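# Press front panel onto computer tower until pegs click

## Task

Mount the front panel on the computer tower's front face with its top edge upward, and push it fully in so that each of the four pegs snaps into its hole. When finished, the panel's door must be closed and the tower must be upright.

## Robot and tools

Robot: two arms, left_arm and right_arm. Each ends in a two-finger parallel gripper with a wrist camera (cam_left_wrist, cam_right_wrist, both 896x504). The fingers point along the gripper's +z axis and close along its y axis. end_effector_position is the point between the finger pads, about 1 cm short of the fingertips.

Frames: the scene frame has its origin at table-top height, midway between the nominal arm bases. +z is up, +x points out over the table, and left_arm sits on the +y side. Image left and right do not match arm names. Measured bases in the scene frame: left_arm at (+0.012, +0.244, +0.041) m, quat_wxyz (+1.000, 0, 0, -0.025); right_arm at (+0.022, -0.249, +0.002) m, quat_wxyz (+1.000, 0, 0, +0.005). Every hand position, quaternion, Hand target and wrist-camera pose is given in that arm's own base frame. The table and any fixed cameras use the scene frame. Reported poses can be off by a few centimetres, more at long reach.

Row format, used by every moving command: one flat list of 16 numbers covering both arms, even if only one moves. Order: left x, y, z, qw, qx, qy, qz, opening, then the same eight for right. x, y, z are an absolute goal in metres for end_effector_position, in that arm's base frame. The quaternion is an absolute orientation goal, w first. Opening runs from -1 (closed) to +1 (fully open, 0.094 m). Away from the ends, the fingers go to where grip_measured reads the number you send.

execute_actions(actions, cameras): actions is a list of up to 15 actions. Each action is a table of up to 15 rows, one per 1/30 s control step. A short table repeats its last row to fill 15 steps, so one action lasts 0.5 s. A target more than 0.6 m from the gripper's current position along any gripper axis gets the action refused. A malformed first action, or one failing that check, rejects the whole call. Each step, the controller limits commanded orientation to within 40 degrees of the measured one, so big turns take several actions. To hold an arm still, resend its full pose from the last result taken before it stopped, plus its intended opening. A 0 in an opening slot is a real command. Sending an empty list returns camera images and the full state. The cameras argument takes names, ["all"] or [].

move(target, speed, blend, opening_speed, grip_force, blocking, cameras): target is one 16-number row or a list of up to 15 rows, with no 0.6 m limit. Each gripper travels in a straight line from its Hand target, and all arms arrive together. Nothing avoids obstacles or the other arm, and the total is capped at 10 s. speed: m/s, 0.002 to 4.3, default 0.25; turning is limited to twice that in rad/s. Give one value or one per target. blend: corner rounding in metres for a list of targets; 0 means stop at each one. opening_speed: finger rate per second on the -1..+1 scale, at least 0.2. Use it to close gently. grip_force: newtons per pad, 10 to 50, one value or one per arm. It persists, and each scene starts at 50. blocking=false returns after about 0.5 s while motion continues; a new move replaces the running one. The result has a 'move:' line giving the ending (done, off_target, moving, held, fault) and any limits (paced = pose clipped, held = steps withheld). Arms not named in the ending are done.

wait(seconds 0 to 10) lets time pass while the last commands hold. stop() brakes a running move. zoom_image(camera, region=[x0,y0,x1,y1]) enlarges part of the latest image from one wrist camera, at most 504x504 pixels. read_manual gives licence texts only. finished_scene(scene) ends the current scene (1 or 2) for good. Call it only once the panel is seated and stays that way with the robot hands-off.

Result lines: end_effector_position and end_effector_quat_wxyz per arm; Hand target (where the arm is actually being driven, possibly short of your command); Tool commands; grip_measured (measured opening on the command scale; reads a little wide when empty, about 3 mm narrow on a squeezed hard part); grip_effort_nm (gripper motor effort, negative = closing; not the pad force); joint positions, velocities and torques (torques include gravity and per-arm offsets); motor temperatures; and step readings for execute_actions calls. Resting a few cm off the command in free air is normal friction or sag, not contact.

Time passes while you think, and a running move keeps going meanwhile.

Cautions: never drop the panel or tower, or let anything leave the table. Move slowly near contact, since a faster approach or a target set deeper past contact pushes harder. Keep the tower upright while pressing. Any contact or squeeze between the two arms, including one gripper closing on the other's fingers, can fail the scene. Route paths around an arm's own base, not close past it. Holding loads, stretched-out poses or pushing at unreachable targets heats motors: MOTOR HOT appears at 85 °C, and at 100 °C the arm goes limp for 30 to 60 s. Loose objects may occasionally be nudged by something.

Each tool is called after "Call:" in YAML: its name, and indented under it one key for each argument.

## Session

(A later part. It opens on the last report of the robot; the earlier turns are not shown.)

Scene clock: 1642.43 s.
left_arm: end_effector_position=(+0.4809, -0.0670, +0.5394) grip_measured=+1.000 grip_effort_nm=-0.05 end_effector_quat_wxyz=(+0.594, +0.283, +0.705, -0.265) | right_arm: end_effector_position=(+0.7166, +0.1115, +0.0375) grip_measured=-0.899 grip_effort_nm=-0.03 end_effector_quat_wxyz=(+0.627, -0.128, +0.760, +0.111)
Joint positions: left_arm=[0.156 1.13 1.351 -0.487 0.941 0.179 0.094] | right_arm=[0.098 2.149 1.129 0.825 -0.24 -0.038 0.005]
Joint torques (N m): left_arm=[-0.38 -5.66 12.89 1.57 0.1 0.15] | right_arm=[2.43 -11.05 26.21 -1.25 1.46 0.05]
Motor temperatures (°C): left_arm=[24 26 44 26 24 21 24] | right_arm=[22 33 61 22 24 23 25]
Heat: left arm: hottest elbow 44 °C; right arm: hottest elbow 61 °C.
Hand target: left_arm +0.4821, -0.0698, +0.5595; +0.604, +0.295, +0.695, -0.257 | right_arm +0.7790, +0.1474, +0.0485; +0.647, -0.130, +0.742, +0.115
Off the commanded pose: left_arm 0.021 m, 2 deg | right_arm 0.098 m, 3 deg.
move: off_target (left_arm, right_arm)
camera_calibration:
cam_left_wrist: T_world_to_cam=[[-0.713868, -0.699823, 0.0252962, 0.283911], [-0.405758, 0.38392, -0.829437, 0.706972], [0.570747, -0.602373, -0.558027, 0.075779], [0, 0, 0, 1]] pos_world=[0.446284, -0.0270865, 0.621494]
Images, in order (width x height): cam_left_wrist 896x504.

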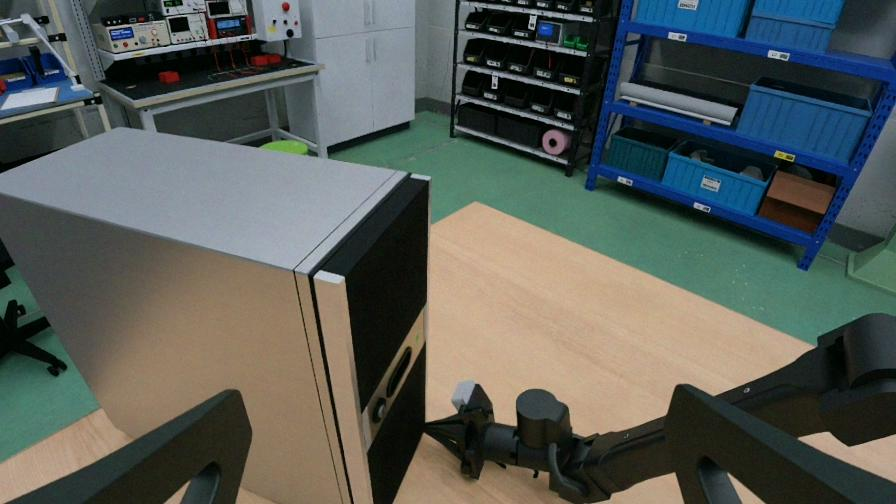

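Call:
move:
  target: [0.483,-0.07,0.56,0.604,0.295,0.695,-0.257,1, 0.825,0.157,0.03,0.6561,-0.1310,0.7332,0.1159,-0.9]
  speed: 0.03
  cameras: ["cam_left_wrist"]

Scene clock: 1656.17 s.
left_arm: end_effector_position=(+0.4809, -0.0670, +0.5394) grip_measured=+1.000 grip_effort_nm=-0.05 end_effector_quat_wxyz=(+0.594, +0.283, +0.705, -0.265) | right_arm: end_effector_position=(+0.7913, +0.1121, +0.0345) grip_measured=-0.899 grip_effort_nm=-0.02 end_effector_quat_wxyz=(+0.652, -0.113, +0.743, +0.098)
Joint positions: left_arm=[0.156 1.13 1.351 -0.487 0.941 0.179 0.094] | right_arm=[0.098 2.293 1.378 0.782 -0.2 -0.03 0.005]
Joint torques (N m): left_arm=[-0.26 -5.54 12.89 1.66 0.1 0.15] | right_arm=[2.08 -16.09 17.4 0.16 -0.02 0]
Motor temperatures (°C): left_arm=[24 26 44 26 24 21 24] | right_arm=[22 33 67 22 25 23 25]
Heat: left arm: hottest elbow 44 °C; right arm: hottest elbow 67 °C.
Hand target: left_arm +0.4821, -0.0698, +0.5595; +0.604, +0.295, +0.695, -0.257 | right_arm +0.8142, +0.1562, +0.0321; +0.656, -0.131, +0.734, +0.116
Off the commanded pose: left_arm 0.021 m, 2 deg | right_arm 0.056 m, 3 deg.
move: off_target (left_arm, right_arm)
camera_calibration:
cam_left_wrist: T_world_to_cam=[[-0.713868, -0.699823, 0.0252962, 0.283911], [-0.405758, 0.38392, -0.829437, 0.706972], [0.570747, -0.602373, -0.558027, 0.075779], [0, 0, 0, 1]] pos_world=[0.446284, -0.0270865, 0.621494]
Images, in order (width x height): cam_left_wrist 896x504.

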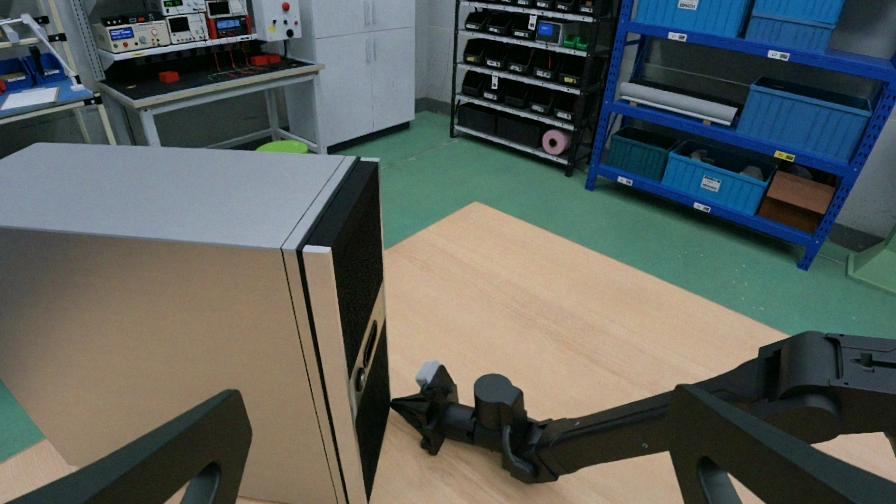

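Call:
move:
  target: [0.483,-0.07,0.56,0.604,0.295,0.695,-0.257,1, 0.64,0.04,0.10,0.6561,-0.1310,0.7332,0.1159,-0.9]
  speed: 0.15
  cameras: ["cam_left_wrist","cam_right_wrist"]

Scene clock: 1667.47 s.
left_arm: end_effector_position=(+0.4809, -0.0670, +0.5394) grip_measured=+1.000 grip_effort_nm=-0.05 end_effector_quat_wxyz=(+0.594, +0.283, +0.705, -0.265) | right_arm: end_effector_position=(+0.6395, +0.0457, +0.0871) grip_measured=-0.899 grip_effort_nm=-0.03 end_effector_quat_wxyz=(+0.644, -0.127, +0.744, +0.124)
Joint positions: left_arm=[0.156 1.13 1.351 -0.487 0.941 0.179 0.094] | right_arm=[-0.03 1.944 0.87 0.924 -0.386 -0.035 0.005]
Joint torques (N m): left_arm=[-0.38 -5.36 12.9 1.57 0.1 0.14] | right_arm=[-2.08 -17.03 5.64 2.21 -0.14 -0.18]
Motor temperatures (°C): left_arm=[24 26 44 26 24 21 24] | right_arm=[22 33 66 22 25 23 25]
Heat: left arm: hottest elbow 44 °C; right arm: hottest elbow 66 °C.
Hand target: left_arm +0.4821, -0.0698, +0.5595; +0.604, +0.295, +0.695, -0.257 | right_arm +0.6400, +0.0402, +0.0997; +0.656, -0.131, +0.734, +0.116
Off the commanded pose: left_arm 0.021 m, 2 deg | right_arm 0.014 m, 2 deg.
move: off_target (left_arm, right_arm)
camera_calibration:
cam_left_wrist: T_world_to_cam=[[-0.713868, -0.699823, 0.0252962, 0.283911], [-0.405758, 0.38392, -0.829437, 0.706972], [0.570747, -0.602373, -0.558027, 0.075779], [0, 0, 0, 1]] pos_world=[0.446284, -0.0270865, 0.621494]
cam_right_wrist: T_world_to_cam=[[0.332193, -0.94287, -0.0253664, -0.168623], [-0.522111, -0.16142, -0.837463, 0.452689], [0.785524, 0.291443, -0.545906, -0.379204], [0, 0, 0, 1]] pos_world=[0.590243, 0.0246002, 0.167823]

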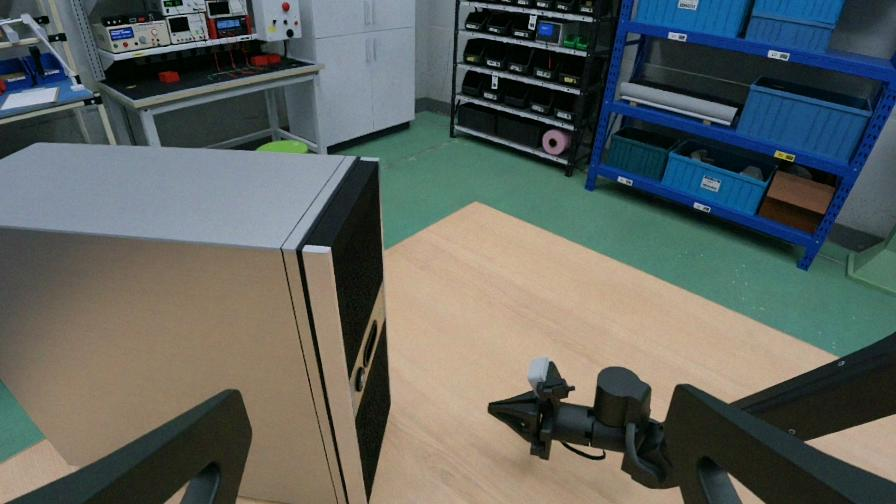

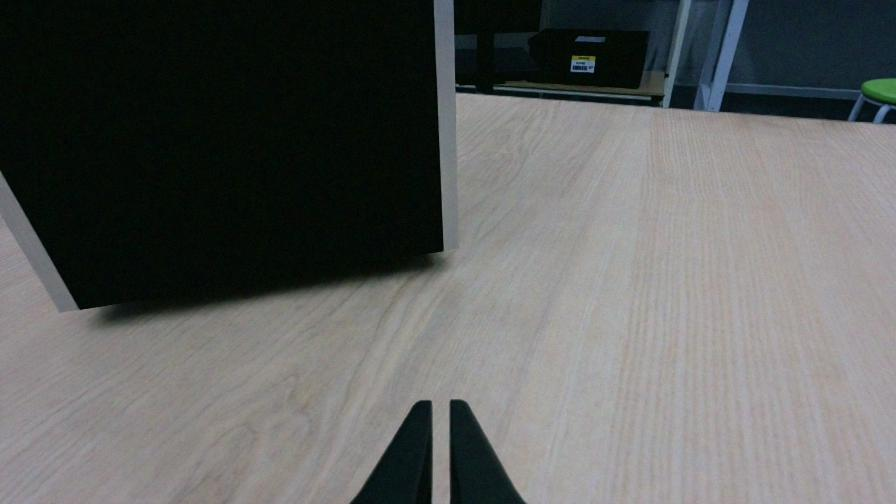

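Call:
move:
  target: [0.40,0.0,0.56,0.4577,0.1158,0.879,-0.0603,1, 0.64,0.04,0.10,0.6561,-0.1310,0.7332,0.1159,-0.9]
  speed: 0.2
  cameras: ["cam_left_wrist"]

Scene clock: 1689.03 s.
left_arm: end_effector_position=(+0.4058, +0.0035, +0.5346) grip_measured=+1.000 grip_effort_nm=-0.05 end_effector_quat_wxyz=(+0.440, +0.115, +0.888, -0.063) | right_arm: end_effector_position=(+0.6395, +0.0457, +0.0871) grip_measured=-0.899 grip_effort_nm=-0.03 end_effector_quat_wxyz=(+0.644, -0.127, +0.744, +0.124)
Joint positions: left_arm=[0.15 1.044 1.581 -1.231 0.331 0.25 0.094] | right_arm=[-0.03 1.944 0.87 0.924 -0.386 -0.035 0.005]
Joint torques (N m): left_arm=[-0.38 -4.48 11.84 1.55 0.09 -0.08] | right_arm=[-2.08 -16.5 5.71 2.09 -0.1 -0.22]
Motor temperatures (°C): left_arm=[24 26 45 26 24 21 24] | right_arm=[22 34 60 22 24 23 25]
Heat: left arm: hottest elbow 45 °C; right arm: hottest elbow 60 °C.
Hand target: left_arm +0.3993, +0.0001, +0.5593; +0.458, +0.116, +0.879, -0.061 | right_arm +0.6400, +0.0402, +0.0997; +0.656, -0.131, +0.734, +0.116
Off the commanded pose: left_arm 0.026 m, 2 deg | right_arm 0.014 m, 2 deg.
move: off_target (left_arm, right_arm)
camera_calibration:
cam_left_wrist: T_world_to_cam=[[-0.264078, -0.964501, 0.000780461, 0.11125], [-0.853983, 0.233442, -0.464992, 0.633059], [0.448303, -0.123461, -0.885314, 0.381392], [0, 0, 0, 1]] pos_world=[0.399021, 0.00660503, 0.631933]
Images, in order (width x height): cam_left_wrist 896x504.

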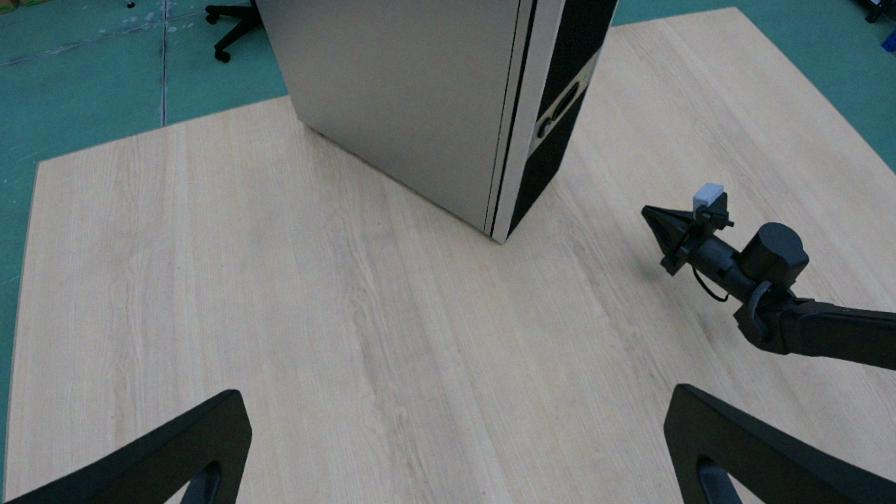

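Call:
move:
  target: [0.483,-0.07,0.56,0.604,0.295,0.695,-0.257,1,0.64,0.04,0.10,0.6561,-0.1310,0.7332,0.1159,-0.9]
  cameras: ["all"]

Scene clock: 1711.20 s.
left_arm: end_effector_position=(+0.4783, -0.0674, +0.5617) grip_measured=+1.000 grip_effort_nm=-0.05 end_effector_quat_wxyz=(+0.604, +0.296, +0.696, -0.251) | right_arm: end_effector_position=(+0.6395, +0.0457, +0.0871) grip_measured=-0.899 grip_effort_nm=-0.03 end_effector_quat_wxyz=(+0.644, -0.127, +0.744, +0.124)
Joint positions: left_arm=[0.156 1.131 1.403 -0.516 0.937 0.206 0.094] | right_arm=[-0.03 1.944 0.87 0.924 -0.386 -0.035 0.005]
Joint torques (N m): left_arm=[-0.56 -5.54 9.21 2.51 0.22 -0.08] | right_arm=[-1.96 -16.03 5.61 2.03 -0.14 -0.16]
Motor temperatures (°C): left_arm=[24 26 44 26 24 21 24] | right_arm=[22 35 55 22 24 23 25]
Heat: left arm: hottest elbow 44 °C; right arm: hottest elbow 55 °C.
Hand target: left_arm +0.4830, -0.0700, +0.5598; +0.603, +0.295, +0.695, -0.257 | right_arm +0.6400, +0.0402, +0.0997; +0.656, -0.131, +0.734, +0.116
Off the commanded pose: left_arm 0.006 m, 1 deg | right_arm 0.014 m, 2 deg.
move: off_target (right_arm)
camera_calibration:
cam_left_wrist: T_world_to_cam=[[-0.714754, -0.699124, -0.0187575, 0.306386], [-0.372445, 0.403198, -0.835893, 0.713554], [0.591956, -0.590472, -0.548573, 0.0748454], [0, 0, 0, 1]] pos_world=[0.440445, -0.0293079, 0.64326]
cam_right_wrist: T_world_to_cam=[[0.33223, -0.94287, -0.0249001, -0.168722], [-0.521956, -0.1618, -0.837486, 0.45261], [0.785611, 0.291235, -0.545891, -0.379253], [0, 0, 0, 1]] pos_world=[0.590242, 0.0246008, 0.167823]

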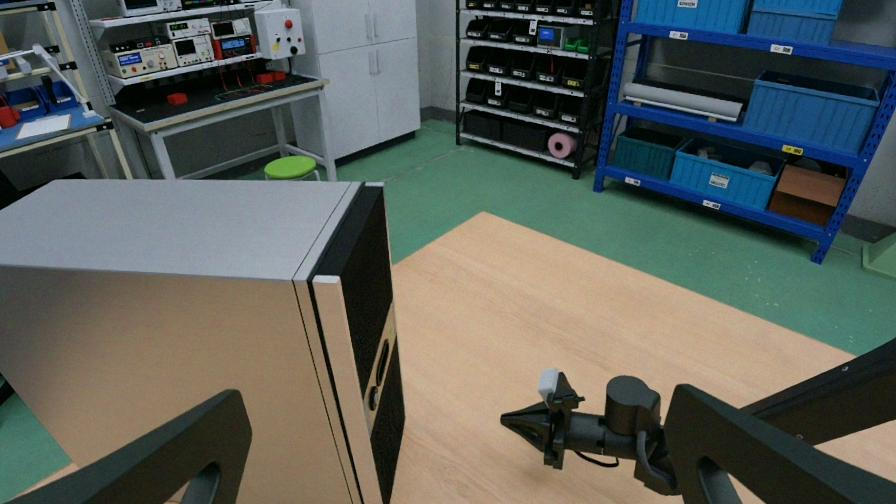

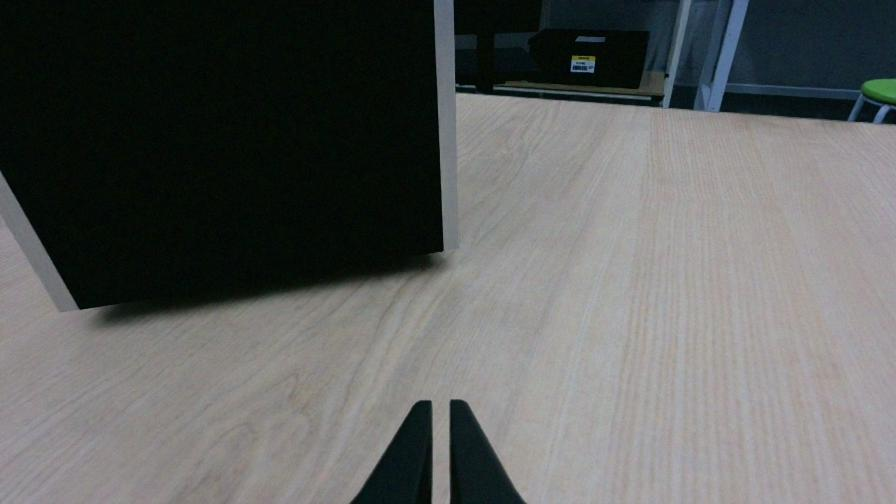

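Call:
zoom_image:
  camera: "cam_left_wrist"
  region: [220, 170, 440, 504]

Call:
move:
  target:
    - [0.483,-0.07,0.35,0.604,0.295,0.695,-0.257,1,0.64,0.04,0.10,0.6561,-0.1310,0.7332,0.1159,-0.9]
    - [0.53,0.0,0.07,0.593,0.368,0.625,-0.349,1,0.64,0.04,0.10,0.6561,-0.1310,0.7332,0.1159,-0.9]
  cameras: ["all"]

Scaled by 1.509 from the camera's 896x504 image, which has a finer 1280x720 frame.

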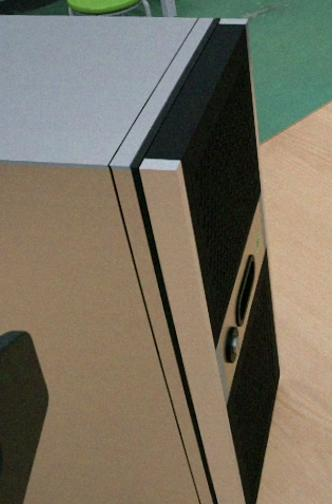

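Scene clock: 1720.63 s.
left_arm: end_effector_position=(+0.5216, -0.0042, +0.0731) grip_measured=+1.000 grip_effort_nm=-0.05 end_effector_quat_wxyz=(+0.590, +0.369, +0.627, -0.350) | right_arm: end_effector_position=(+0.6395, +0.0457, +0.0871) grip_measured=-0.899 grip_effort_nm=-0.03 end_effector_quat_wxyz=(+0.644, -0.127, +0.744, +0.124)
Joint positions: left_arm=[0.327 1.967 0.832 0.809 1.385 0.318 0.094] | right_arm=[-0.03 1.944 0.87 0.924 -0.386 -0.035 0.005]
Joint torques (N m): left_arm=[0.15 -11.28 6.48 2.19 0.3 -0.07] | right_arm=[-2.14 -16.44 5.6 2.09 -0.13 -0.17]
Heat: left arm: hottest elbow 45 °C; right arm: hottest elbow 53 °C.
Hand target: left_arm +0.5296, +0.0000, +0.0700; +0.592, +0.369, +0.626, -0.349 | right_arm +0.6400, +0.0402, +0.0997; +0.656, -0.131, +0.734, +0.116
Off the commanded pose: left_arm 0.010 m, 0 deg | right_arm 0.014 m, 2 deg.
move: off_target (right_arm)
camera_calibration:
cam_left_wrist: T_world_to_cam=[[-0.875094, -0.483878, -0.0084796, 0.456096], [-0.223942, 0.420408, -0.879265, 0.221561], [0.429022, -0.767541, -0.476257, -0.102525], [0, 0, 0, 1]] pos_world=[0.492729, 0.0488572, 0.14985]
cam_right_wrist: T_world_to_cam=[[0.33223, -0.94287, -0.0249001, -0.168722], [-0.521956, -0.1618, -0.837486, 0.45261], [0.785611, 0.291235, -0.545891, -0.379253], [0, 0, 0, 1]] pos_world=[0.590242, 0.0246008, 0.167823]

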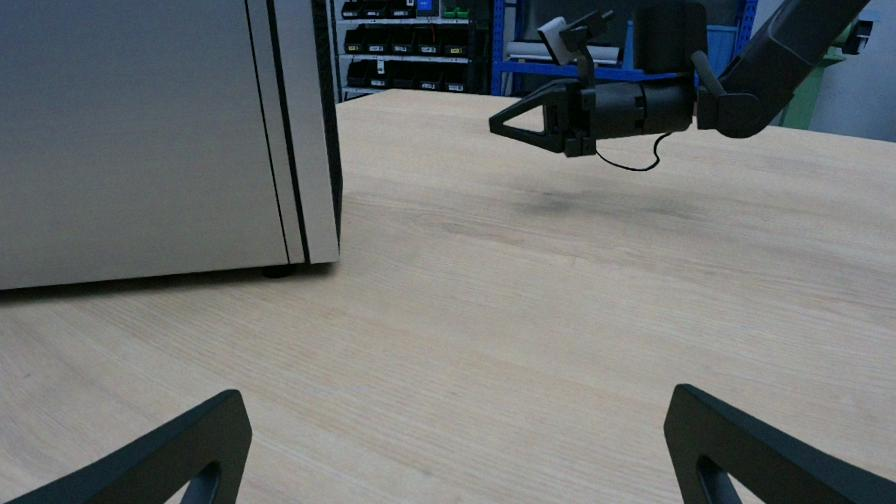

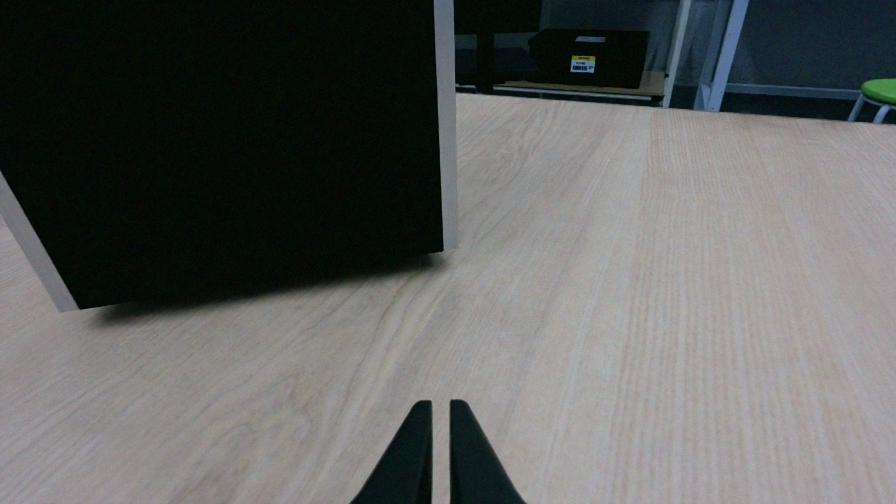

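Call:
zoom_image:
  camera: "cam_left_wrist"
  region: [220, 0, 360, 150]

Call:
zoom_image:
  camera: "cam_left_wrist"
  region: [230, 140, 370, 290]

Scaled by 3.360 from the camera's 896x504 image, which has a finer 1280x720 frame.

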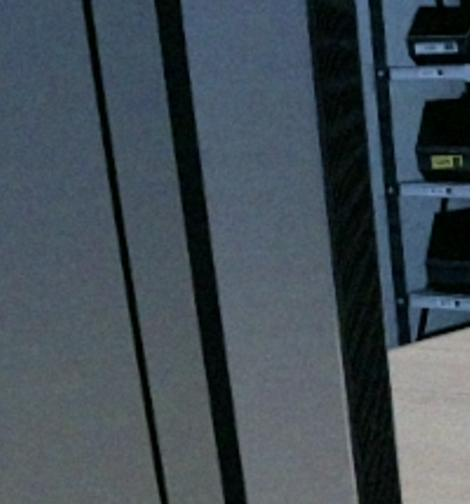

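Scaled by 3.360 from the camera's 896x504 image, which has a finer 1280x720 frame.

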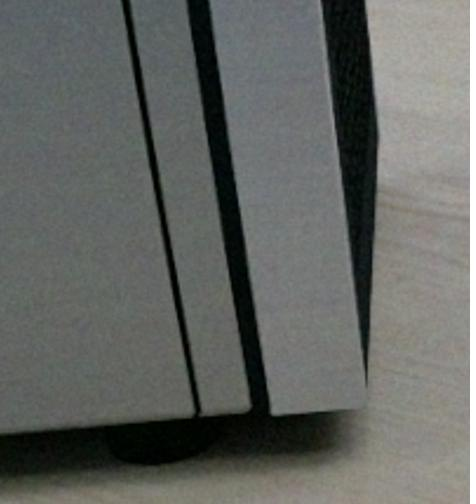

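Call:
move:
  target:
    - [0.53,0.0,0.07,0.593,0.368,0.625,-0.349,1,0.64,-0.12,0.15,0.6274,-0.2207,0.7217,0.1918,-0.9]
    - [0.53,0.0,0.07,0.593,0.368,0.625,-0.349,1,0.75,-0.14,0.18,0.5682,-0.3774,0.6536,0.3280,-0.9]
  cameras: ["cam_right_wrist"]

Scene clock: 1746.07 s.
left_arm: end_effector_position=(+0.5219, -0.0041, +0.0737) grip_measured=+1.000 grip_effort_nm=-0.05 end_effector_quat_wxyz=(+0.591, +0.369, +0.627, -0.350) | right_arm: end_effector_position=(+0.7384, -0.1354, +0.1692) grip_measured=-0.899 grip_effort_nm=-0.03 end_effector_quat_wxyz=(+0.564, -0.361, +0.661, +0.340)
Joint positions: left_arm=[0.327 1.969 0.832 0.822 1.385 0.307 0.094] | right_arm=[-0.411 2.229 1.852 -0.479 -1.394 -0.804 0.005]
Joint torques (N m): left_arm=[0.73 -10.81 6.38 2.22 0.29 -0.09] | right_arm=[-1.32 -20.95 13.97 0.44 -0.42 -0.21]
Motor temperatures (°C): left_arm=[24 27 43 26 24 21 24] | right_arm=[22 36 50 22 24 23 25]
Heat: left arm: hottest elbow 43 °C; right arm: hottest elbow 50 °C.
Hand target: left_arm +0.5297, +0.0000, +0.0701; +0.593, +0.369, +0.626, -0.349 | right_arm +0.7488, -0.1397, +0.1802; +0.572, -0.373, +0.653, +0.327
Off the commanded pose: left_arm 0.010 m, 0 deg | right_arm 0.017 m, 3 deg.
move: off_target (right_arm)
camera_calibration:
cam_right_wrist: T_world_to_cam=[[0.851034, -0.523049, -0.0464863, -0.692732], [-0.316704, -0.440645, -0.839959, 0.354791], [0.418856, 0.729556, -0.540655, -0.0300966], [0, 0, 0, 1]] pos_world=[0.714508, -0.184039, 0.249536]
Images, in order (width x height): cam_right_wrist 896x504.

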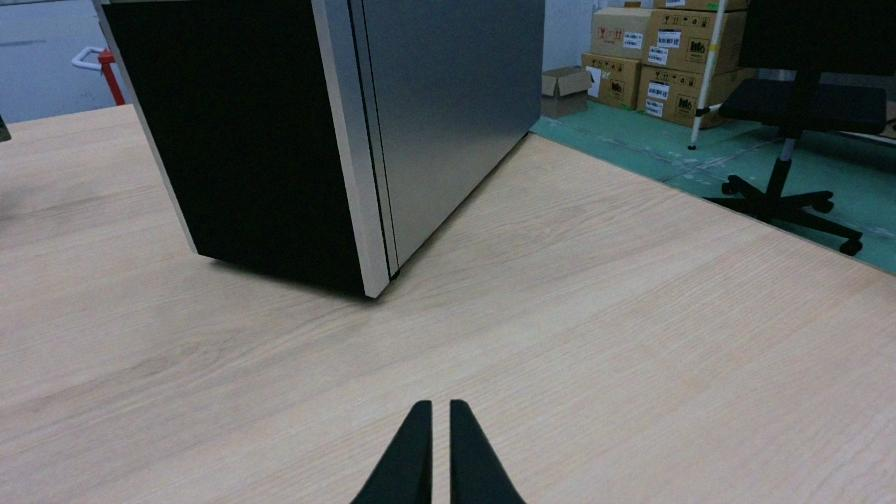

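Call:
zoom_image:
  camera: "cam_right_wrist"
  region: [440, 60, 640, 220]

Call:
zoom_image:
  camera: "cam_right_wrist"
  region: [320, 160, 440, 310]

Call:
zoom_image:
  camera: "cam_right_wrist"
  region: [290, 0, 410, 150]

Scaled by 2.520 from the camera's 896x504 image, which has a finer 1280x720 frame.

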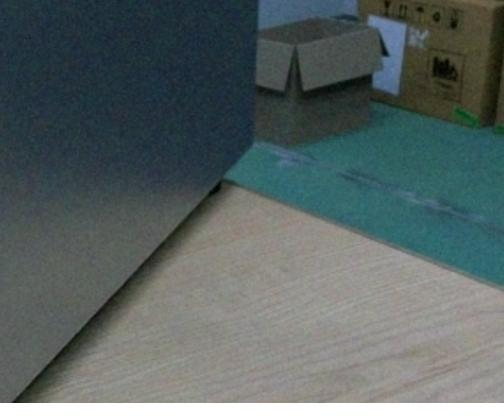

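Scaled by 3.360 from the camera's 896x504 image, which has a finer 1280x720 frame.

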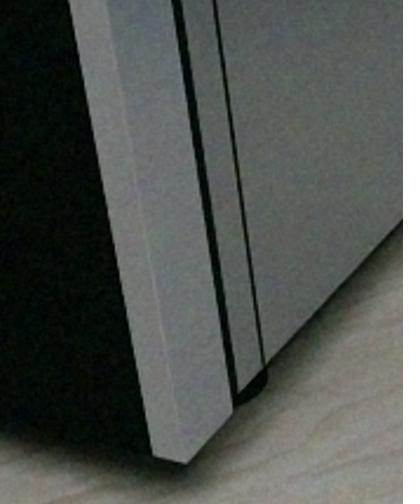

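Scaled by 3.360 from the camera's 896x504 image, which has a finer 1280x720 frame.

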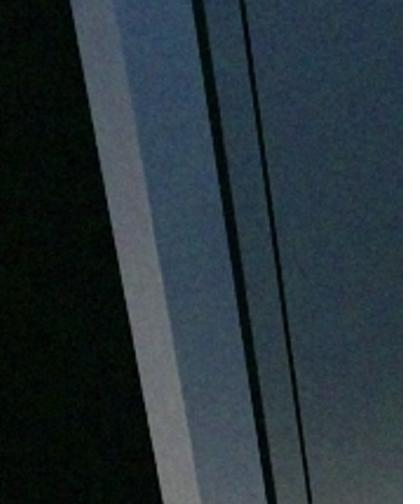

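Call:
move:
  target: [0.565,-0.05,0.07,0.593,0.368,0.625,-0.349,1,0.72,-0.14,0.18,0.5682,-0.3774,0.6536,0.3280,-0.9]
  cameras: ["cam_left_wrist"]

Call:
zoom_image:
  camera: "cam_left_wrist"
  region: [220, 130, 380, 290]

Call:
move:
  target:
    - [0.52,0.0,0.27,0.593,0.368,0.625,-0.349,1,0.72,-0.14,0.18,0.5682,-0.3774,0.6536,0.3280,-0.9]
    - [0.565,-0.05,0.46,0.593,0.368,0.625,-0.349,1,0.72,-0.14,0.18,0.5682,-0.3774,0.6536,0.3280,-0.9]
  cameras: ["cam_left_wrist"]

Call:
zoom_image:
  camera: "cam_left_wrist"
  region: [220, 130, 380, 290]

Scene clock: 1780.07 s.
left_arm: end_effector_position=(+0.5543, -0.0547, +0.0727) grip_measured=+1.000 grip_effort_nm=-0.05 end_effector_quat_wxyz=(+0.589, +0.370, +0.627, -0.352) | right_arm: end_effector_position=(+0.7203, -0.1301, +0.1596) grip_measured=-0.899 grip_effort_nm=-0.03 end_effector_quat_wxyz=(+0.558, -0.369, +0.660, +0.342)
Joint positions: left_arm=[0.206 2.014 0.884 0.928 1.272 0.186 0.094] | right_arm=[-0.414 2.21 1.813 -0.589 -1.398 -0.939 0.005]
Joint torques (N m): left_arm=[0.32 -11.93 6.83 2.35 0.04 -0.09] | right_arm=[-2.2 -23.36 10.19 0.29 -0.74 -0.17]
Heat: left arm: hottest elbow 41 °C; right arm: hottest elbow 53 °C.
Hand target: left_arm +0.5645, -0.0500, +0.0701; +0.593, +0.368, +0.625, -0.349 | right_arm +0.7198, -0.1397, +0.1797; +0.569, -0.377, +0.654, +0.328
Off the commanded pose: left_arm 0.012 m, 1 deg | right_arm 0.023 m, 2 deg.
move: off_target (left_arm, right_arm)
camera_calibration:
cam_left_wrist: T_world_to_cam=[[-0.87716, -0.480174, -0.00474871, 0.461433], [-0.224947, 0.41962, -0.879385, 0.250359], [0.424251, -0.770293, -0.476088, -0.153124], [0, 0, 0, 1]] pos_world=[0.526032, -0.00143763, 0.149453]
Images, in order (width x height): cam_left_wrist 896x504.

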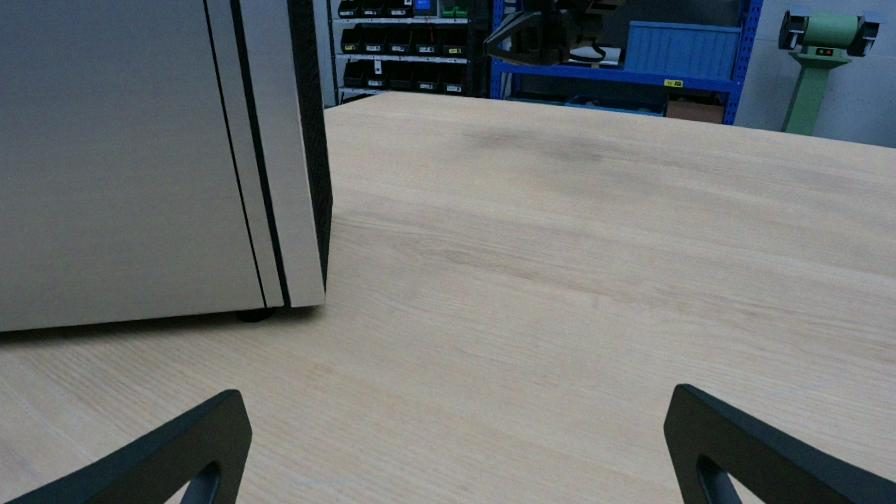

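Scaled by 3.150 from the camera's 896x504 image, which has a finer 1280x720 frame.

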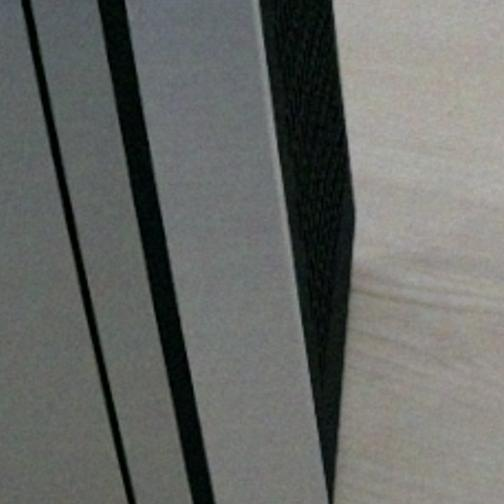

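Scene clock: 1783.73 s.
left_arm: end_effector_position=(+0.5571, -0.0483, +0.4405) grip_measured=+1.000 grip_effort_nm=-0.06 end_effector_quat_wxyz=(+0.584, +0.355, +0.635, -0.360) | right_arm: end_effector_position=(+0.7195, -0.1297, +0.1590) grip_measured=-0.899 grip_effort_nm=-0.03 end_effector_quat_wxyz=(+0.557, -0.369, +0.660, +0.343)
Joint positions: left_arm=[0.216 1.42 1.291 -0.074 1.272 0.151 0.094] | right_arm=[-0.414 2.21 1.813 -0.6 -1.398 -0.948 0.005]
Joint torques (N m): left_arm=[-0.26 -10.11 13.09 1.44 0.07 0.1] | right_arm=[-2.37 -23.59 10.43 0.24 -0.77 -0.16]
Heat: left arm: hottest elbow 41 °C; right arm: hottest elbow 53 °C.
Hand target: left_arm +0.5638, -0.0500, +0.4596; +0.594, +0.368, +0.625, -0.349 | right_arm +0.7196, -0.1397, +0.1797; +0.568, -0.377, +0.654, +0.328
Off the commanded pose: left_arm 0.021 m, 3 deg | right_arm 0.023 m, 2 deg.
move: off_target (left_arm, right_arm)
camera_calibration:
cam_left_wrist: T_world_to_cam=[[-0.870554, -0.491073, 0.0313563, 0.448599], [-0.258113, 0.401461, -0.878753, 0.589022], [0.418944, -0.773095, -0.476246, 0.0286429], [0, 0, 0, 1]] pos_world=[0.530564, 0.00596937, 0.517179]
Images, in order (width x height): cam_left_wrist 896x504.

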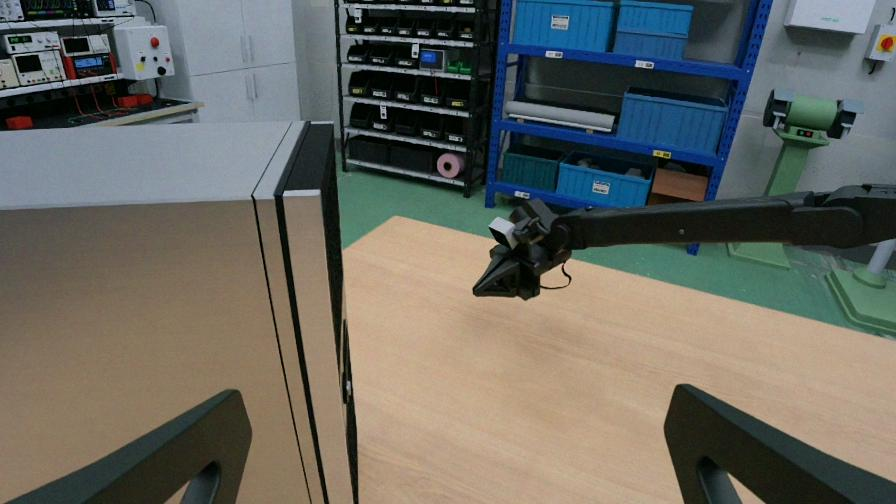

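Scaled by 3.150 from the camera's 896x504 image, which has a finer 1280x720 frame.

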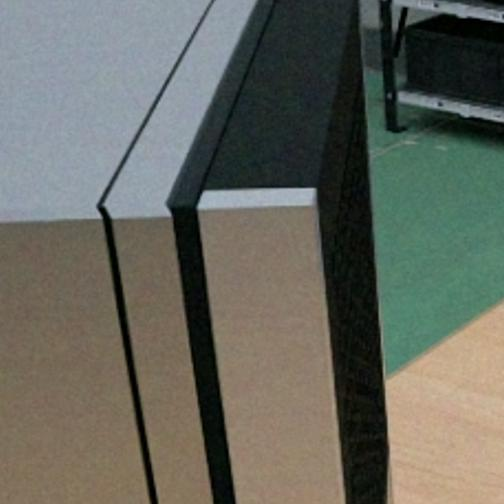

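Call:
zoom_image:
  camera: "cam_left_wrist"
  region: [240, 180, 300, 240]

Call:
zoom_image:
  camera: "cam_left_wrist"
  region: [270, 310, 330, 370]

Call:
move:
  target:
    - [0.52,0.0,0.27,0.593,0.368,0.625,-0.349,1,0.66,-0.14,0.18,0.5682,-0.3774,0.6536,0.3280,-0.9]
    - [0.565,-0.05,0.07,0.593,0.368,0.625,-0.349,1,0.66,-0.14,0.18,0.5682,-0.3774,0.6536,0.3280,-0.9]
  cameras: ["cam_left_wrist"]

Call:
zoom_image:
  camera: "cam_left_wrist"
  region: [250, 255, 310, 315]

Call:
zoom_image:
  camera: "cam_left_wrist"
  region: [220, 100, 280, 160]

Scaled by 8.400 from the camera's 896x504 image, which has a finer 1280x720 frame.

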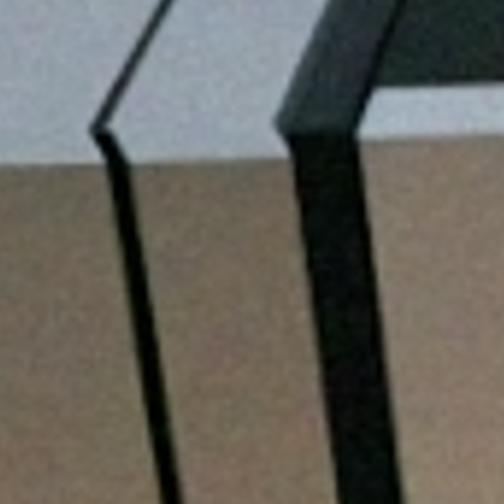

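Scaled by 8.400 from the camera's 896x504 image, which has a finer 1280x720 frame.

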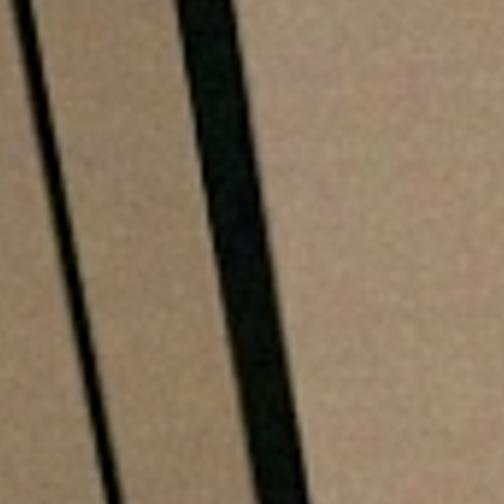

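Scene clock: 1806.87 s.
left_arm: end_effector_position=(+0.5555, -0.0491, +0.0730) grip_measured=+1.000 grip_effort_nm=-0.06 end_effector_quat_wxyz=(+0.591, +0.367, +0.628, -0.349) | right_arm: end_effector_position=(+0.6579, -0.1308, +0.1635) grip_measured=-0.899 grip_effort_nm=-0.03 end_effector_quat_wxyz=(+0.558, -0.369, +0.660, +0.342)
Joint positions: left_arm=[0.216 2.014 0.886 0.926 1.272 0.189 0.094] | right_arm=[-0.455 2.092 1.637 -0.75 -1.417 -1.161 0.005]
Joint torques (N m): left_arm=[-0.15 -11.75 6.72 2.33 0.06 -0.06] | right_arm=[-1.85 -21.07 10.43 -0.08 -0.8 -0.16]
Heat: left arm: hottest elbow 44 °C; right arm: hottest elbow 52 °C.
Hand target: left_arm +0.5646, -0.0499, +0.0700; +0.593, +0.368, +0.626, -0.349 | right_arm +0.6596, -0.1398, +0.1800; +0.568, -0.377, +0.654, +0.328
Off the commanded pose: left_arm 0.010 m, 0 deg | right_arm 0.019 m, 2 deg.
move: off_target (right_arm)
camera_calibration:
cam_left_wrist: T_world_to_cam=[[-0.872467, -0.488628, -0.00663511, 0.462258], [-0.227591, 0.418314, -0.879327, 0.249902], [0.432439, -0.765674, -0.476172, -0.153435], [0, 0, 0, 1]] pos_world=[0.526532, 0.00385399, 0.149751]
Images, in order (width x height): cam_left_wrist 896x504.

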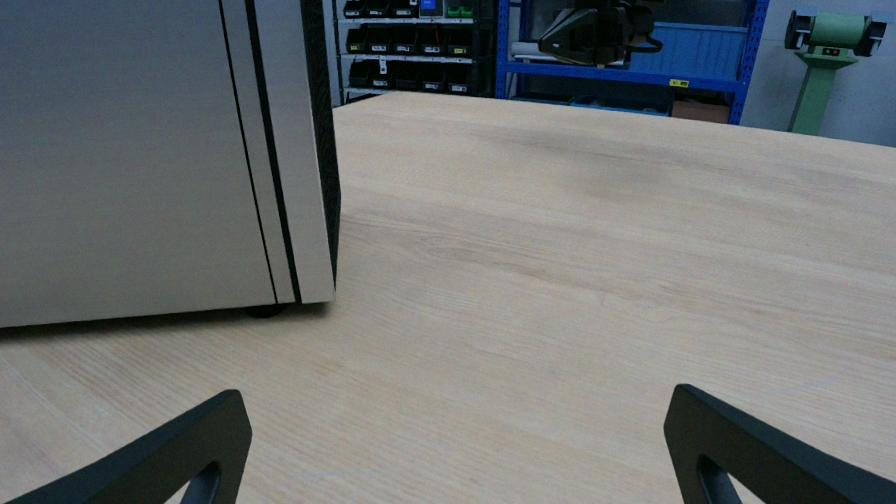

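Scaled by 8.400 from the camera's 896x504 image, which has a finer 1280x720 frame.

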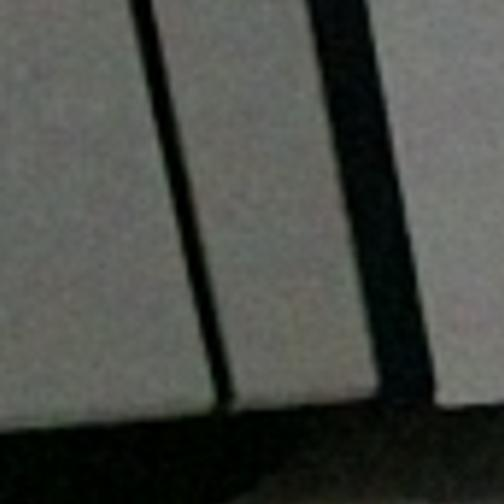

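Scaled by 8.400 from the camera's 896x504 image, which has a finer 1280x720 frame.

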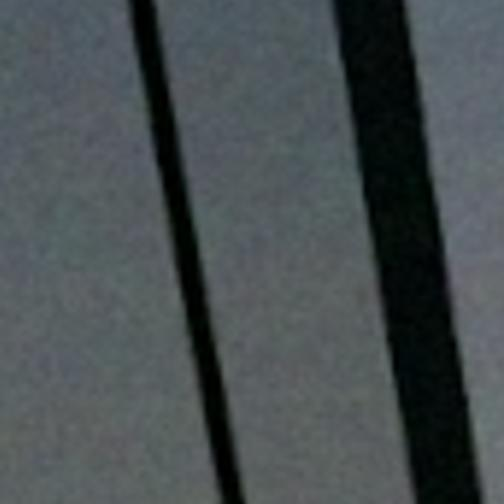

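Call:
finished_scene:
  scene: 1

The scene is finished: the task was done.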